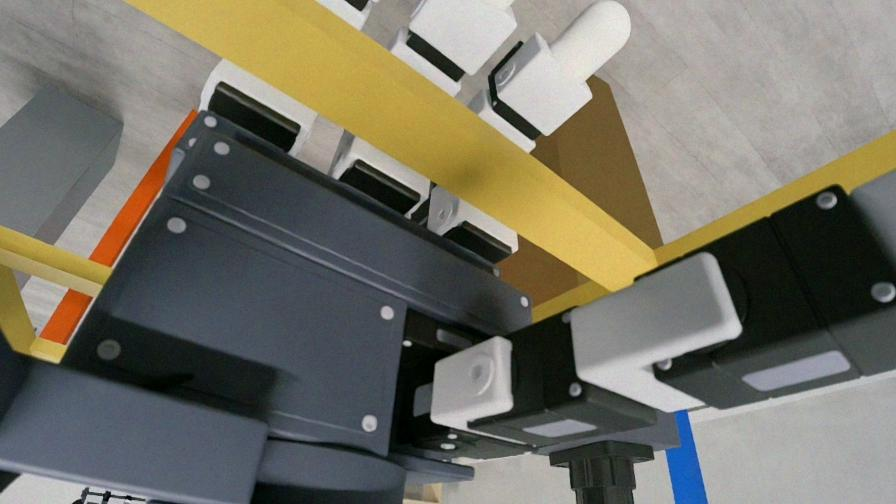

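>>> move --arm4 '{"joints": {"hand_index_dip": -0.1, "hand_middle_dip": -0.1, "hand_ring_dip": -0.1, "hand_thumb_mcp": -0.45, "hand_thumb_ipl": -0.2}}' --cameras '["arm4_cam_wrist"]'

Scene clock: 151.70 s.
Joint torques (N m): arm1=[-5.36 -24.64 19.66 2.82 1.51 -0.63] | arm2=[1.14 -17.2 8.08 0.51 -0.32 -0.08] | arm3=[-6.77 -21.25 16.58 1.37 1.58 -0.43] | arm4=[-0.21 -22.71 8.79 0.44 -0.3 -0.11]
Heat: arm1: hottest joint3_rad 47 °C; arm2: hottest joint3_rad 47 °C; arm3: hottest joint3_rad 66 °C; arm4: hottest joint3_rad 43 °C.
move: arm4 off_target
Joint velocities: within noise
arm1.joint_positions: joint1_rad=-0.688 joint2_rad=+2.382 joint3_rad=+2.285 joint4_rad=-1.648 joint5_rad=-0.014 joint6_rad=+0.753 hand_index_mcp=+0.783 hand_index_abd=-0.001 hand_index_pip=+0.573 hand_index_dip=+0.694 hand_middle_mcp=+0.771 hand_middle_abd=-0.001 hand_middle_pip=+0.574 hand_middle_dip=+0.693 hand_ring_mcp=+0.753 hand_ring_abd=+0.002 hand_ring_pip=+0.574 hand_ring_dip=+0.694 hand_thumb_cmc=-0.572 hand_thumb_axl=+0.675 hand_thumb_mcp=+0.217 hand_thumb_ipl=+0.164 hand_current_limit=+0.400 hand_speed=-0.600
arm1.joint_status: not commanded
arm1.hand_state: blocked,goal,goal,goal,goal,goal,goal,goal,goal,goal,goal,goal,goal,goal,goal,goal
arm1.index_mcp_current_ma: 81
arm1.index_abd_current_ma: 0
arm1.index_pip_current_ma: -4
arm1.index_dip_current_ma: -3
arm1.middle_mcp_current_ma: 39
arm1.middle_abd_current_ma: -1
arm1.middle_pip_current_ma: -3
arm1.middle_dip_current_ma: -3
arm1.ring_mcp_current_ma: -1
arm1.ring_abd_current_ma: 2
arm1.ring_pip_current_ma: -3
arm1.ring_dip_current_ma: -3
arm1.thumb_cmc_current_ma: -2
arm1.thumb_axl_current_ma: -4
arm1.thumb_mcp_current_ma: -24
arm1.thumb_ipl_current_ma: -8
arm1.hand_goal_index_mcp: 0.754
arm1.hand_goal_index_abd: 0.000
arm1.hand_goal_index_pip: 0.576
arm1.hand_goal_index_dip: 0.696
arm1.hand_goal_middle_mcp: 0.754
arm1.hand_goal_middle_abd: 0.000
arm1.hand_goal_middle_pip: 0.576
arm1.hand_goal_middle_dip: 0.696
arm1.hand_goal_ring_mcp: 0.754
arm1.hand_goal_ring_abd: 0.000
arm1.hand_goal_ring_pip: 0.576
arm1.hand_goal_ring_dip: 0.696
arm1.hand_goal_thumb_cmc: -0.570
arm1.hand_goal_thumb_axl: 0.678
arm1.hand_goal_thumb_mcp: 0.226
arm1.hand_goal_thumb_ipl: 0.168
arm1.hand: x=-0.4159 y=-0.0373 z=+0.8339 quat_wxyz=(-0.014, +0.704, +0.705, -0.084) (m; scene frame)
arm1.hand_target: x=-0.3495 y=-0.0438 z=+0.8752 quat_wxyz=(+0.005, +0.708, +0.706, +0.000) (m; scene frame)
arm1.hand_status: not commanded
arm2.joint_positions: joint1_rad=+0.165 joint2_rad=+1.763 joint3_rad=+1.744 joint4_rad=-1.574 joint5_rad=+0.004 joint6_rad=-1.537 hand_index_mcp=+0.754 hand_index_abd=+0.000 hand_index_pip=+0.578 hand_index_dip=+0.696 hand_middle_mcp=+0.754 hand_middle_abd=-0.001 hand_middle_pip=+0.578 hand_middle_dip=+0.696 hand_ring_mcp=+0.754 hand_ring_abd=-0.001 hand_ring_pip=+0.577 hand_ring_dip=+0.695 hand_thumb_cmc=-0.571 hand_thumb_axl=+0.678 hand_thumb_mcp=+0.217 hand_thumb_ipl=+0.164 hand_current_limit=+0.400 hand_speed=-0.600
arm2.joint_status: not commanded
arm2.hand_state: goal,goal,goal,goal,goal,goal,goal,goal,goal,goal,goal,goal,goal,goal,goal,goal
arm2.index_mcp_current_ma: 0
arm2.index_abd_current_ma: 1
arm2.index_pip_current_ma: 4
arm2.index_dip_current_ma: 0
arm2.middle_mcp_current_ma: 0
arm2.middle_abd_current_ma: -2
arm2.middle_pip_current_ma: 4
arm2.middle_dip_current_ma: -1
arm2.ring_mcp_current_ma: 0
arm2.ring_abd_current_ma: -3
arm2.ring_pip_current_ma: 2
arm2.ring_dip_current_ma: -2
arm2.thumb_cmc_current_ma: -1
arm2.thumb_axl_current_ma: -1
arm2.thumb_mcp_current_ma: -38
arm2.thumb_ipl_current_ma: -14
arm2.hand_goal_index_mcp: 0.754
arm2.hand_goal_index_abd: 0.000
arm2.hand_goal_index_pip: 0.576
arm2.hand_goal_index_dip: 0.696
arm2.hand_goal_middle_mcp: 0.754
arm2.hand_goal_middle_abd: 0.000
arm2.hand_goal_middle_pip: 0.576
arm2.hand_goal_middle_dip: 0.696
arm2.hand_goal_ring_mcp: 0.754
arm2.hand_goal_ring_abd: 0.000
arm2.hand_goal_ring_pip: 0.576
arm2.hand_goal_ring_dip: 0.696
arm2.hand_goal_thumb_cmc: -0.570
arm2.hand_goal_thumb_axl: 0.678
arm2.hand_goal_thumb_mcp: 0.226
arm2.hand_goal_thumb_ipl: 0.168
arm2.hand: x=-0.2099 y=-0.0501 z=+1.0101 quat_wxyz=(-0.011, +0.713, +0.701, +0.009) (m; scene frame)
arm2.hand_target: x=-0.2050 y=-0.0498 z=+1.0200 quat_wxyz=(+0.000, +0.707, +0.707, +0.000) (m; scene frame)
arm2.hand_status: not commanded
arm3.joint_positions: joint1_rad=-0.942 joint2_rad=+2.492 joint3_rad=+2.388 joint4_rad=-1.645 joint5_rad=-0.029 joint6_rad=+0.790 hand_index_mcp=+0.827 hand_index_abd=-0.026 hand_index_pip=-0.635 hand_index_dip=-0.101 hand_middle_mcp=+0.786 hand_middle_abd=-0.002 hand_middle_pip=-0.658 hand_middle_dip=-0.097 hand_ring_mcp=+0.754 hand_ring_abd=+0.001 hand_ring_pip=-0.657 hand_ring_dip=-0.097 hand_thumb_cmc=-0.573 hand_thumb_axl=+0.674 hand_thumb_mcp=-0.449 hand_thumb_ipl=-0.197 hand_current_limit=+0.400 hand_speed=-0.600
arm3.joint_status: not commanded
arm3.hand_state: blocked,blocked,blocked,goal,blocked,goal,goal,goal,goal,goal,goal,goal,goal,goal,goal,goal
arm3.index_mcp_current_ma: 181
arm3.index_abd_current_ma: -28
arm3.index_pip_current_ma: 43
arm3.index_dip_current_ma: 0
arm3.middle_mcp_current_ma: 53
arm3.middle_abd_current_ma: -1
arm3.middle_pip_current_ma: 4
arm3.middle_dip_current_ma: 1
arm3.ring_mcp_current_ma: 0
arm3.ring_abd_current_ma: 0
arm3.ring_pip_current_ma: 5
arm3.ring_dip_current_ma: 1
arm3.thumb_cmc_current_ma: -2
arm3.thumb_axl_current_ma: -3
arm3.thumb_mcp_current_ma: 1
arm3.thumb_ipl_current_ma: 2
arm3.hand_goal_index_mcp: 0.754
arm3.hand_goal_index_abd: 0.000
arm3.hand_goal_index_pip: -0.664
arm3.hand_goal_index_dip: -0.100
arm3.hand_goal_middle_mcp: 0.754
arm3.hand_goal_middle_abd: 0.000
arm3.hand_goal_middle_pip: -0.664
arm3.hand_goal_middle_dip: -0.100
arm3.hand_goal_ring_mcp: 0.754
arm3.hand_goal_ring_abd: 0.000
arm3.hand_goal_ring_pip: -0.664
arm3.hand_goal_ring_dip: -0.100
arm3.hand_goal_thumb_cmc: -0.570
arm3.hand_goal_thumb_axl: 0.678
arm3.hand_goal_thumb_mcp: -0.450
arm3.hand_goal_thumb_ipl: -0.200
arm3.hand: x=+1.1876 y=-0.0611 z=+0.8412 quat_wxyz=(-0.015, +0.701, +0.708, -0.088) (m; scene frame)
arm3.hand_target: x=+1.2570 y=-0.0722 z=+0.9059 quat_wxyz=(+0.005, +0.708, +0.706, +0.001) (m; scene frame)
arm3.hand_status: not commanded
arm4.joint_positions: joint1_rad=-0.667 joint2_rad=+2.247 joint3_rad=+1.873 joint4_rad=-1.168 joint5_rad=+0.003 joint6_rad=-2.097 hand_index_mcp=+0.787 hand_index_abd=+0.002 hand_index_pip=-0.642 hand_index_dip=-0.090 hand_middle_mcp=+0.754 hand_middle_abd=+0.001 hand_middle_pip=-0.656 hand_middle_dip=-0.097 hand_ring_mcp=+0.754 hand_ring_abd=+0.001 hand_ring_pip=-0.657 hand_ring_dip=-0.097 hand_thumb_cmc=-0.570 hand_thumb_axl=+0.678 hand_thumb_mcp=-0.364 hand_thumb_ipl=-0.189 hand_current_limit=+0.400 hand_speed=-0.600
arm4.joint_status: hand_thumb_mcp off_target (ended at -0.364, target -0.450); the others done
arm4.hand_state: blocked,goal,blocked,goal,goal,goal,goal,goal,goal,goal,goal,goal,goal,goal,blocked,goal
arm4.index_mcp_current_ma: 175
arm4.index_abd_current_ma: 7
arm4.index_pip_current_ma: 107
arm4.index_dip_current_ma: 51
arm4.middle_mcp_current_ma: 0
arm4.middle_abd_current_ma: 5
arm4.middle_pip_current_ma: 40
arm4.middle_dip_current_ma: 14
arm4.ring_mcp_current_ma: 2
arm4.ring_abd_current_ma: 5
arm4.ring_pip_current_ma: 35
arm4.ring_dip_current_ma: 17
arm4.thumb_cmc_current_ma: -2
arm4.thumb_axl_current_ma: -2
arm4.thumb_mcp_current_ma: 385
arm4.thumb_ipl_current_ma: 71
arm4.hand_goal_index_mcp: 0.754
arm4.hand_goal_index_abd: 0.000
arm4.hand_goal_index_pip: -0.664
arm4.hand_goal_index_dip: -0.100
arm4.hand_goal_middle_mcp: 0.754
arm4.hand_goal_middle_abd: 0.000
arm4.hand_goal_middle_pip: -0.664
arm4.hand_goal_middle_dip: -0.100
arm4.hand_goal_ring_mcp: 0.754
arm4.hand_goal_ring_abd: 0.000
arm4.hand_goal_ring_pip: -0.664
arm4.hand_goal_ring_dip: -0.100
arm4.hand_goal_thumb_cmc: -0.570
arm4.hand_goal_thumb_axl: 0.678
arm4.hand_goal_thumb_mcp: -0.450
arm4.hand_goal_thumb_ipl: -0.200
arm4.hand: x=+0.9511 y=-0.0967 z=+0.8304 quat_wxyz=(+0.000, +0.716, +0.698, -0.013) (m; scene frame)
arm4.hand_target: x=+0.9553 y=-0.0947 z=+0.8105 quat_wxyz=(-0.002, +0.712, +0.702, -0.001) (m; scene frame)
arm4.hand_status: not commanded
pictures: arm4_cam_wrist
camera_calibration:
arm4_cam_wrist: T_world_to_cam=[[0.582758, -0.811759, -0.0379682, -0.561616], [-0.441791, -0.355682, 0.823597, -0.364829], [-0.682066, -0.463183, -0.565904, 1.18915], [0, 0, 0, 1]] pos_world=[0.97719, -0.0348633, 0.952095]

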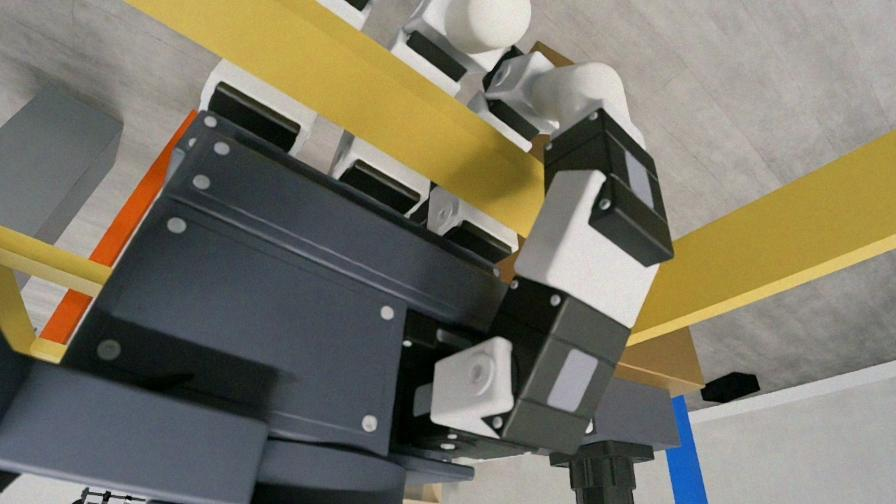

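>>> move --arm1 '{"target": [-0.345, -0.045, 0.875, 0, 0.7071, 0.7071, 0], "speed": 0.06}' --arm3 '{"target": [1.29, -0.04, 0.905, 0, 0.7071, 0.7071, 0], "speed": 0.06}' --arm4 '{"target": [1.05, -0.07, 0.86, 0, 0.7071, 0.7071, 0], "speed": 0.06}' --cameras '["cam_high", "arm4_cam_wrist", "arm3_cam_wrist"]'

Scene clock: 154.43 s.
Joint torques (N m): arm1=[-3.19 -25.76 17.29 0.95 0.35 0.01] | arm2=[0.38 -15.97 8.12 0.4 0.11 -0.07] | arm3=[-6.18 -23.06 16.14 -0.02 1.21 -0.35] | arm4=[5.83 -26.4 7.57 -1.24 -1.8 0.59]
Heat: arm1: hottest joint3_rad 47 °C; arm2: hottest joint3_rad 46 °C; arm3: hottest joint3_rad 66 °C; arm4: hottest joint3_rad 42 °C.
move: arm1 off_target; arm3 off_target; arm4 off_target
Joint velocities: within noise
arm1.joint_positions: joint1_rad=-0.728 joint2_rad=+2.385 joint3_rad=+2.299 joint4_rad=-1.594 joint5_rad=+0.006 joint6_rad=+0.681 hand_index_mcp=+0.754 hand_index_abd=-0.001 hand_index_pip=+0.573 hand_index_dip=+0.694 hand_middle_mcp=+0.754 hand_middle_abd=-0.001 hand_middle_pip=+0.574 hand_middle_dip=+0.693 hand_ring_mcp=+0.753 hand_ring_abd=+0.002 hand_ring_pip=+0.574 hand_ring_dip=+0.694 hand_thumb_cmc=-0.572 hand_thumb_axl=+0.675 hand_thumb_mcp=+0.217 hand_thumb_ipl=+0.164 hand_current_limit=+0.400 hand_speed=-0.600
arm1.joint_status: not commanded
arm1.hand_state: goal,goal,goal,goal,goal,goal,goal,goal,goal,goal,goal,goal,goal,goal,goal,goal
arm1.index_mcp_current_ma: 0
arm1.index_abd_current_ma: 0
arm1.index_pip_current_ma: -4
arm1.index_dip_current_ma: -3
arm1.middle_mcp_current_ma: 0
arm1.middle_abd_current_ma: -1
arm1.middle_pip_current_ma: -3
arm1.middle_dip_current_ma: -3
arm1.ring_mcp_current_ma: -1
arm1.ring_abd_current_ma: 2
arm1.ring_pip_current_ma: -3
arm1.ring_dip_current_ma: -3
arm1.thumb_cmc_current_ma: -2
arm1.thumb_axl_current_ma: -4
arm1.thumb_mcp_current_ma: -24
arm1.thumb_ipl_current_ma: -8
arm1.hand_goal_index_mcp: 0.754
arm1.hand_goal_index_abd: 0.000
arm1.hand_goal_index_pip: 0.576
arm1.hand_goal_index_dip: 0.696
arm1.hand_goal_middle_mcp: 0.754
arm1.hand_goal_middle_abd: 0.000
arm1.hand_goal_middle_pip: 0.576
arm1.hand_goal_middle_dip: 0.696
arm1.hand_goal_ring_mcp: 0.754
arm1.hand_goal_ring_abd: 0.000
arm1.hand_goal_ring_pip: 0.576
arm1.hand_goal_ring_dip: 0.696
arm1.hand_goal_thumb_cmc: -0.570
arm1.hand_goal_thumb_axl: 0.678
arm1.hand_goal_thumb_mcp: 0.226
arm1.hand_goal_thumb_ipl: 0.168
arm1.hand: x=-0.3815 y=-0.0462 z=+0.8379 quat_wxyz=(-0.006, +0.694, +0.718, -0.052) (m; scene frame)
arm1.hand_target: x=-0.3484 y=-0.0479 z=+0.8763 quat_wxyz=(+0.001, +0.707, +0.707, +0.001) (m; scene frame)
arm1.hand_status: off_target (0.052 m and 6.3 deg from the pose sent, 0.082 m and 9.7 deg at the start)
arm2: as last shown
arm2.joint_positions: joint1_rad=+0.176 joint2_rad=+1.753 joint3_rad=+1.744 joint4_rad=-1.571 joint5_rad=-0.008 joint6_rad=-1.537 hand_index_mcp=+0.754 hand_index_abd=+0.000 hand_index_pip=+0.578 hand_index_dip=+0.696 hand_middle_mcp=+0.754 hand_middle_abd=-0.001 hand_middle_pip=+0.578 hand_middle_dip=+0.696 hand_ring_mcp=+0.736 hand_ring_abd=-0.001 hand_ring_pip=+0.577 hand_ring_dip=+0.695 hand_thumb_cmc=-0.571 hand_thumb_axl=+0.678 hand_thumb_mcp=+0.217 hand_thumb_ipl=+0.164 hand_current_limit=+0.400 hand_speed=-0.600
arm2.ring_mcp_current_ma: -64
arm2.hand: x=-0.2013 y=-0.0488 z=+1.0167 quat_wxyz=(-0.002, +0.709, +0.705, +0.008) (m; scene frame)
arm2.hand_target: x=-0.2050 y=-0.0499 z=+1.0199 quat_wxyz=(+0.000, +0.707, +0.707, +0.000) (m; scene frame)
arm3.joint_positions: joint1_rad=-0.948 joint2_rad=+2.648 joint3_rad=+2.691 joint4_rad=-1.670 joint5_rad=-0.022 joint6_rad=+0.760 hand_index_mcp=+0.824 hand_index_abd=-0.021 hand_index_pip=-0.635 hand_index_dip=-0.099 hand_middle_mcp=+0.793 hand_middle_abd=-0.005 hand_middle_pip=-0.658 hand_middle_dip=-0.097 hand_ring_mcp=+0.760 hand_ring_abd=+0.001 hand_ring_pip=-0.657 hand_ring_dip=-0.097 hand_thumb_cmc=-0.573 hand_thumb_axl=+0.674 hand_thumb_mcp=-0.448 hand_thumb_ipl=-0.197 hand_current_limit=+0.400 hand_speed=-0.600
arm3.joint_status: not commanded
arm3.hand_state: blocked,blocked,blocked,goal,blocked,goal,goal,goal,goal,goal,goal,goal,goal,goal,goal,goal
arm3.index_mcp_current_ma: 172
arm3.index_abd_current_ma: -21
arm3.index_pip_current_ma: 43
arm3.index_dip_current_ma: 0
arm3.middle_mcp_current_ma: 72
arm3.middle_abd_current_ma: -2
arm3.middle_pip_current_ma: 4
arm3.middle_dip_current_ma: 1
arm3.ring_mcp_current_ma: 5
arm3.ring_abd_current_ma: 0
arm3.ring_pip_current_ma: 5
arm3.ring_dip_current_ma: 1
arm3.thumb_cmc_current_ma: -2
arm3.thumb_axl_current_ma: -3
arm3.thumb_mcp_current_ma: 1
arm3.thumb_ipl_current_ma: 2
arm3.hand_goal_index_mcp: 0.754
arm3.hand_goal_index_abd: 0.000
arm3.hand_goal_index_pip: -0.664
arm3.hand_goal_index_dip: -0.100
arm3.hand_goal_middle_mcp: 0.754
arm3.hand_goal_middle_abd: 0.000
arm3.hand_goal_middle_pip: -0.664
arm3.hand_goal_middle_dip: -0.100
arm3.hand_goal_ring_mcp: 0.754
arm3.hand_goal_ring_abd: 0.000
arm3.hand_goal_ring_pip: -0.664
arm3.hand_goal_ring_dip: -0.100
arm3.hand_goal_thumb_cmc: -0.570
arm3.hand_goal_thumb_axl: 0.678
arm3.hand_goal_thumb_mcp: -0.450
arm3.hand_goal_thumb_ipl: -0.200
arm3.hand: x=+1.2306 y=-0.0226 z=+0.8446 quat_wxyz=(-0.012, +0.694, +0.720, -0.026) (m; scene frame)
arm3.hand_target: x=+1.2822 y=-0.0465 z=+0.9058 quat_wxyz=(+0.005, +0.703, +0.711, +0.033) (m; scene frame)
arm3.hand_status: off_target (0.086 m and 3.9 deg from the pose sent, 0.122 m and 10.2 deg at the start; pose on its path clipped on 4 of 71 steps; a joint's target at an end of its range on 38 of 71 steps)
arm4.joint_positions: joint1_rad=-0.627 joint2_rad=+2.098 joint3_rad=+1.625 joint4_rad=-1.098 joint5_rad=+0.037 joint6_rad=-2.080 hand_index_mcp=+0.788 hand_index_abd=+0.002 hand_index_pip=-0.642 hand_index_dip=-0.090 hand_middle_mcp=+0.760 hand_middle_abd=+0.003 hand_middle_pip=-0.656 hand_middle_dip=-0.097 hand_ring_mcp=+0.795 hand_ring_abd=+0.004 hand_ring_pip=-0.657 hand_ring_dip=-0.097 hand_thumb_cmc=-0.570 hand_thumb_axl=+0.678 hand_thumb_mcp=-0.364 hand_thumb_ipl=-0.189 hand_current_limit=+0.400 hand_speed=-0.600
arm4.joint_status: not commanded
arm4.hand_state: blocked,goal,blocked,goal,goal,goal,goal,goal,blocked,goal,goal,goal,goal,goal,blocked,goal
arm4.index_mcp_current_ma: 176
arm4.index_abd_current_ma: 7
arm4.index_pip_current_ma: 108
arm4.index_dip_current_ma: 49
arm4.middle_mcp_current_ma: 30
arm4.middle_abd_current_ma: 14
arm4.middle_pip_current_ma: 38
arm4.middle_dip_current_ma: 14
arm4.ring_mcp_current_ma: 213
arm4.ring_abd_current_ma: 18
arm4.ring_pip_current_ma: 33
arm4.ring_dip_current_ma: 16
arm4.thumb_cmc_current_ma: -2
arm4.thumb_axl_current_ma: -2
arm4.thumb_mcp_current_ma: 385
arm4.thumb_ipl_current_ma: 71
arm4.hand_goal_index_mcp: 0.754
arm4.hand_goal_index_abd: 0.000
arm4.hand_goal_index_pip: -0.664
arm4.hand_goal_index_dip: -0.100
arm4.hand_goal_middle_mcp: 0.754
arm4.hand_goal_middle_abd: 0.000
arm4.hand_goal_middle_pip: -0.664
arm4.hand_goal_middle_dip: -0.100
arm4.hand_goal_ring_mcp: 0.754
arm4.hand_goal_ring_abd: 0.000
arm4.hand_goal_ring_pip: -0.664
arm4.hand_goal_ring_dip: -0.100
arm4.hand_goal_thumb_cmc: -0.570
arm4.hand_goal_thumb_axl: 0.678
arm4.hand_goal_thumb_mcp: -0.450
arm4.hand_goal_thumb_ipl: -0.200
arm4.hand: x=+1.0009 y=-0.0507 z=+0.8348 quat_wxyz=(-0.019, +0.708, +0.706, -0.004) (m; scene frame)
arm4.hand_target: x=+1.0485 y=-0.0676 z=+0.8587 quat_wxyz=(+0.000, +0.706, +0.708, +0.001) (m; scene frame)
arm4.hand_status: off_target (0.058 m and 2.3 deg from the pose sent, 0.107 m and 2.0 deg at the start)
pictures: arm3_cam_wrist, arm4_cam_wrist, cam_high
camera_calibration:
arm3_cam_wrist: T_world_to_cam=[[0.676028, -0.73686, 0.00477106, -0.823919], [-0.440323, -0.398763, 0.804427, -0.203468], [-0.590848, -0.545916, -0.594032, 1.3418], [0, 0, 0, 1]] pos_world=[1.2602, 0.0442622, 0.964679]
arm4_cam_wrist: T_world_to_cam=[[0.600534, -0.795667, -0.0791975, -0.535717], [-0.420812, -0.398715, 0.814828, -0.345898], [-0.679909, -0.456004, -0.574268, 1.25203], [0, 0, 0, 1]] pos_world=[1.02742, 0.00676328, 0.95842]

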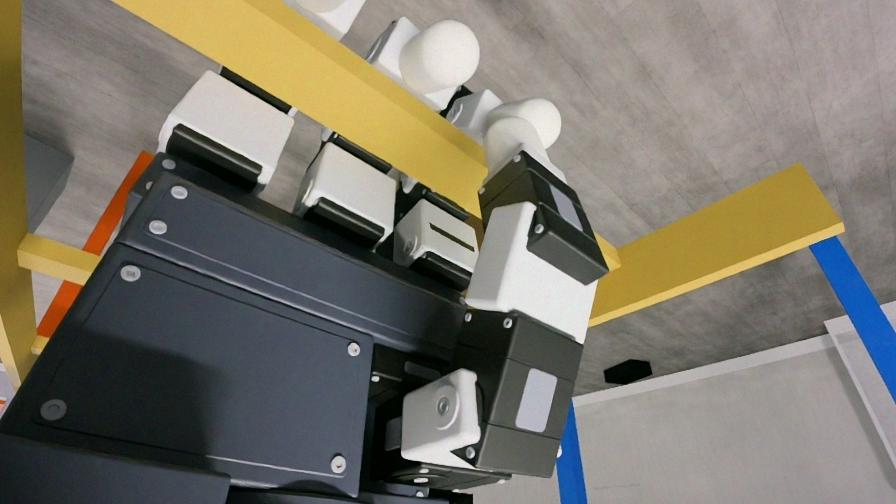

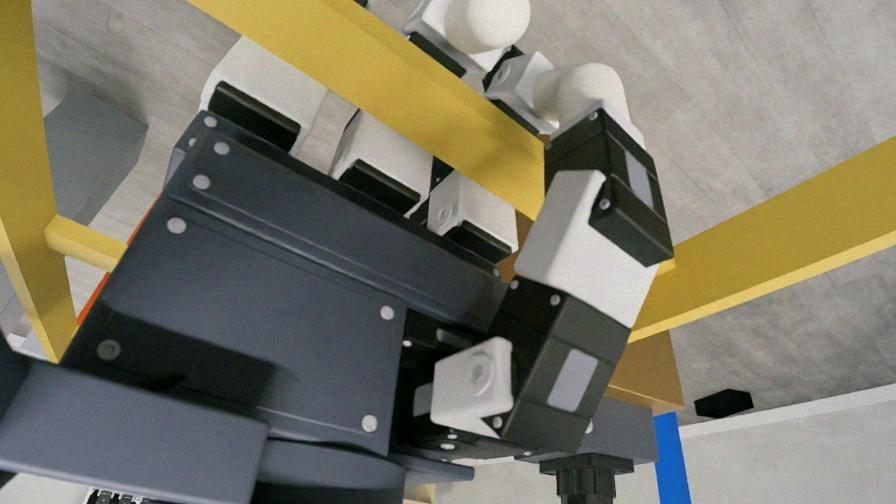

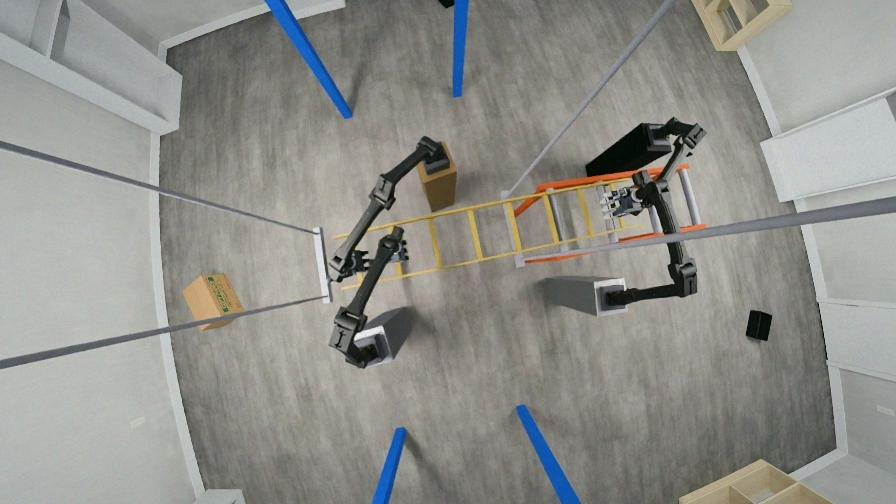

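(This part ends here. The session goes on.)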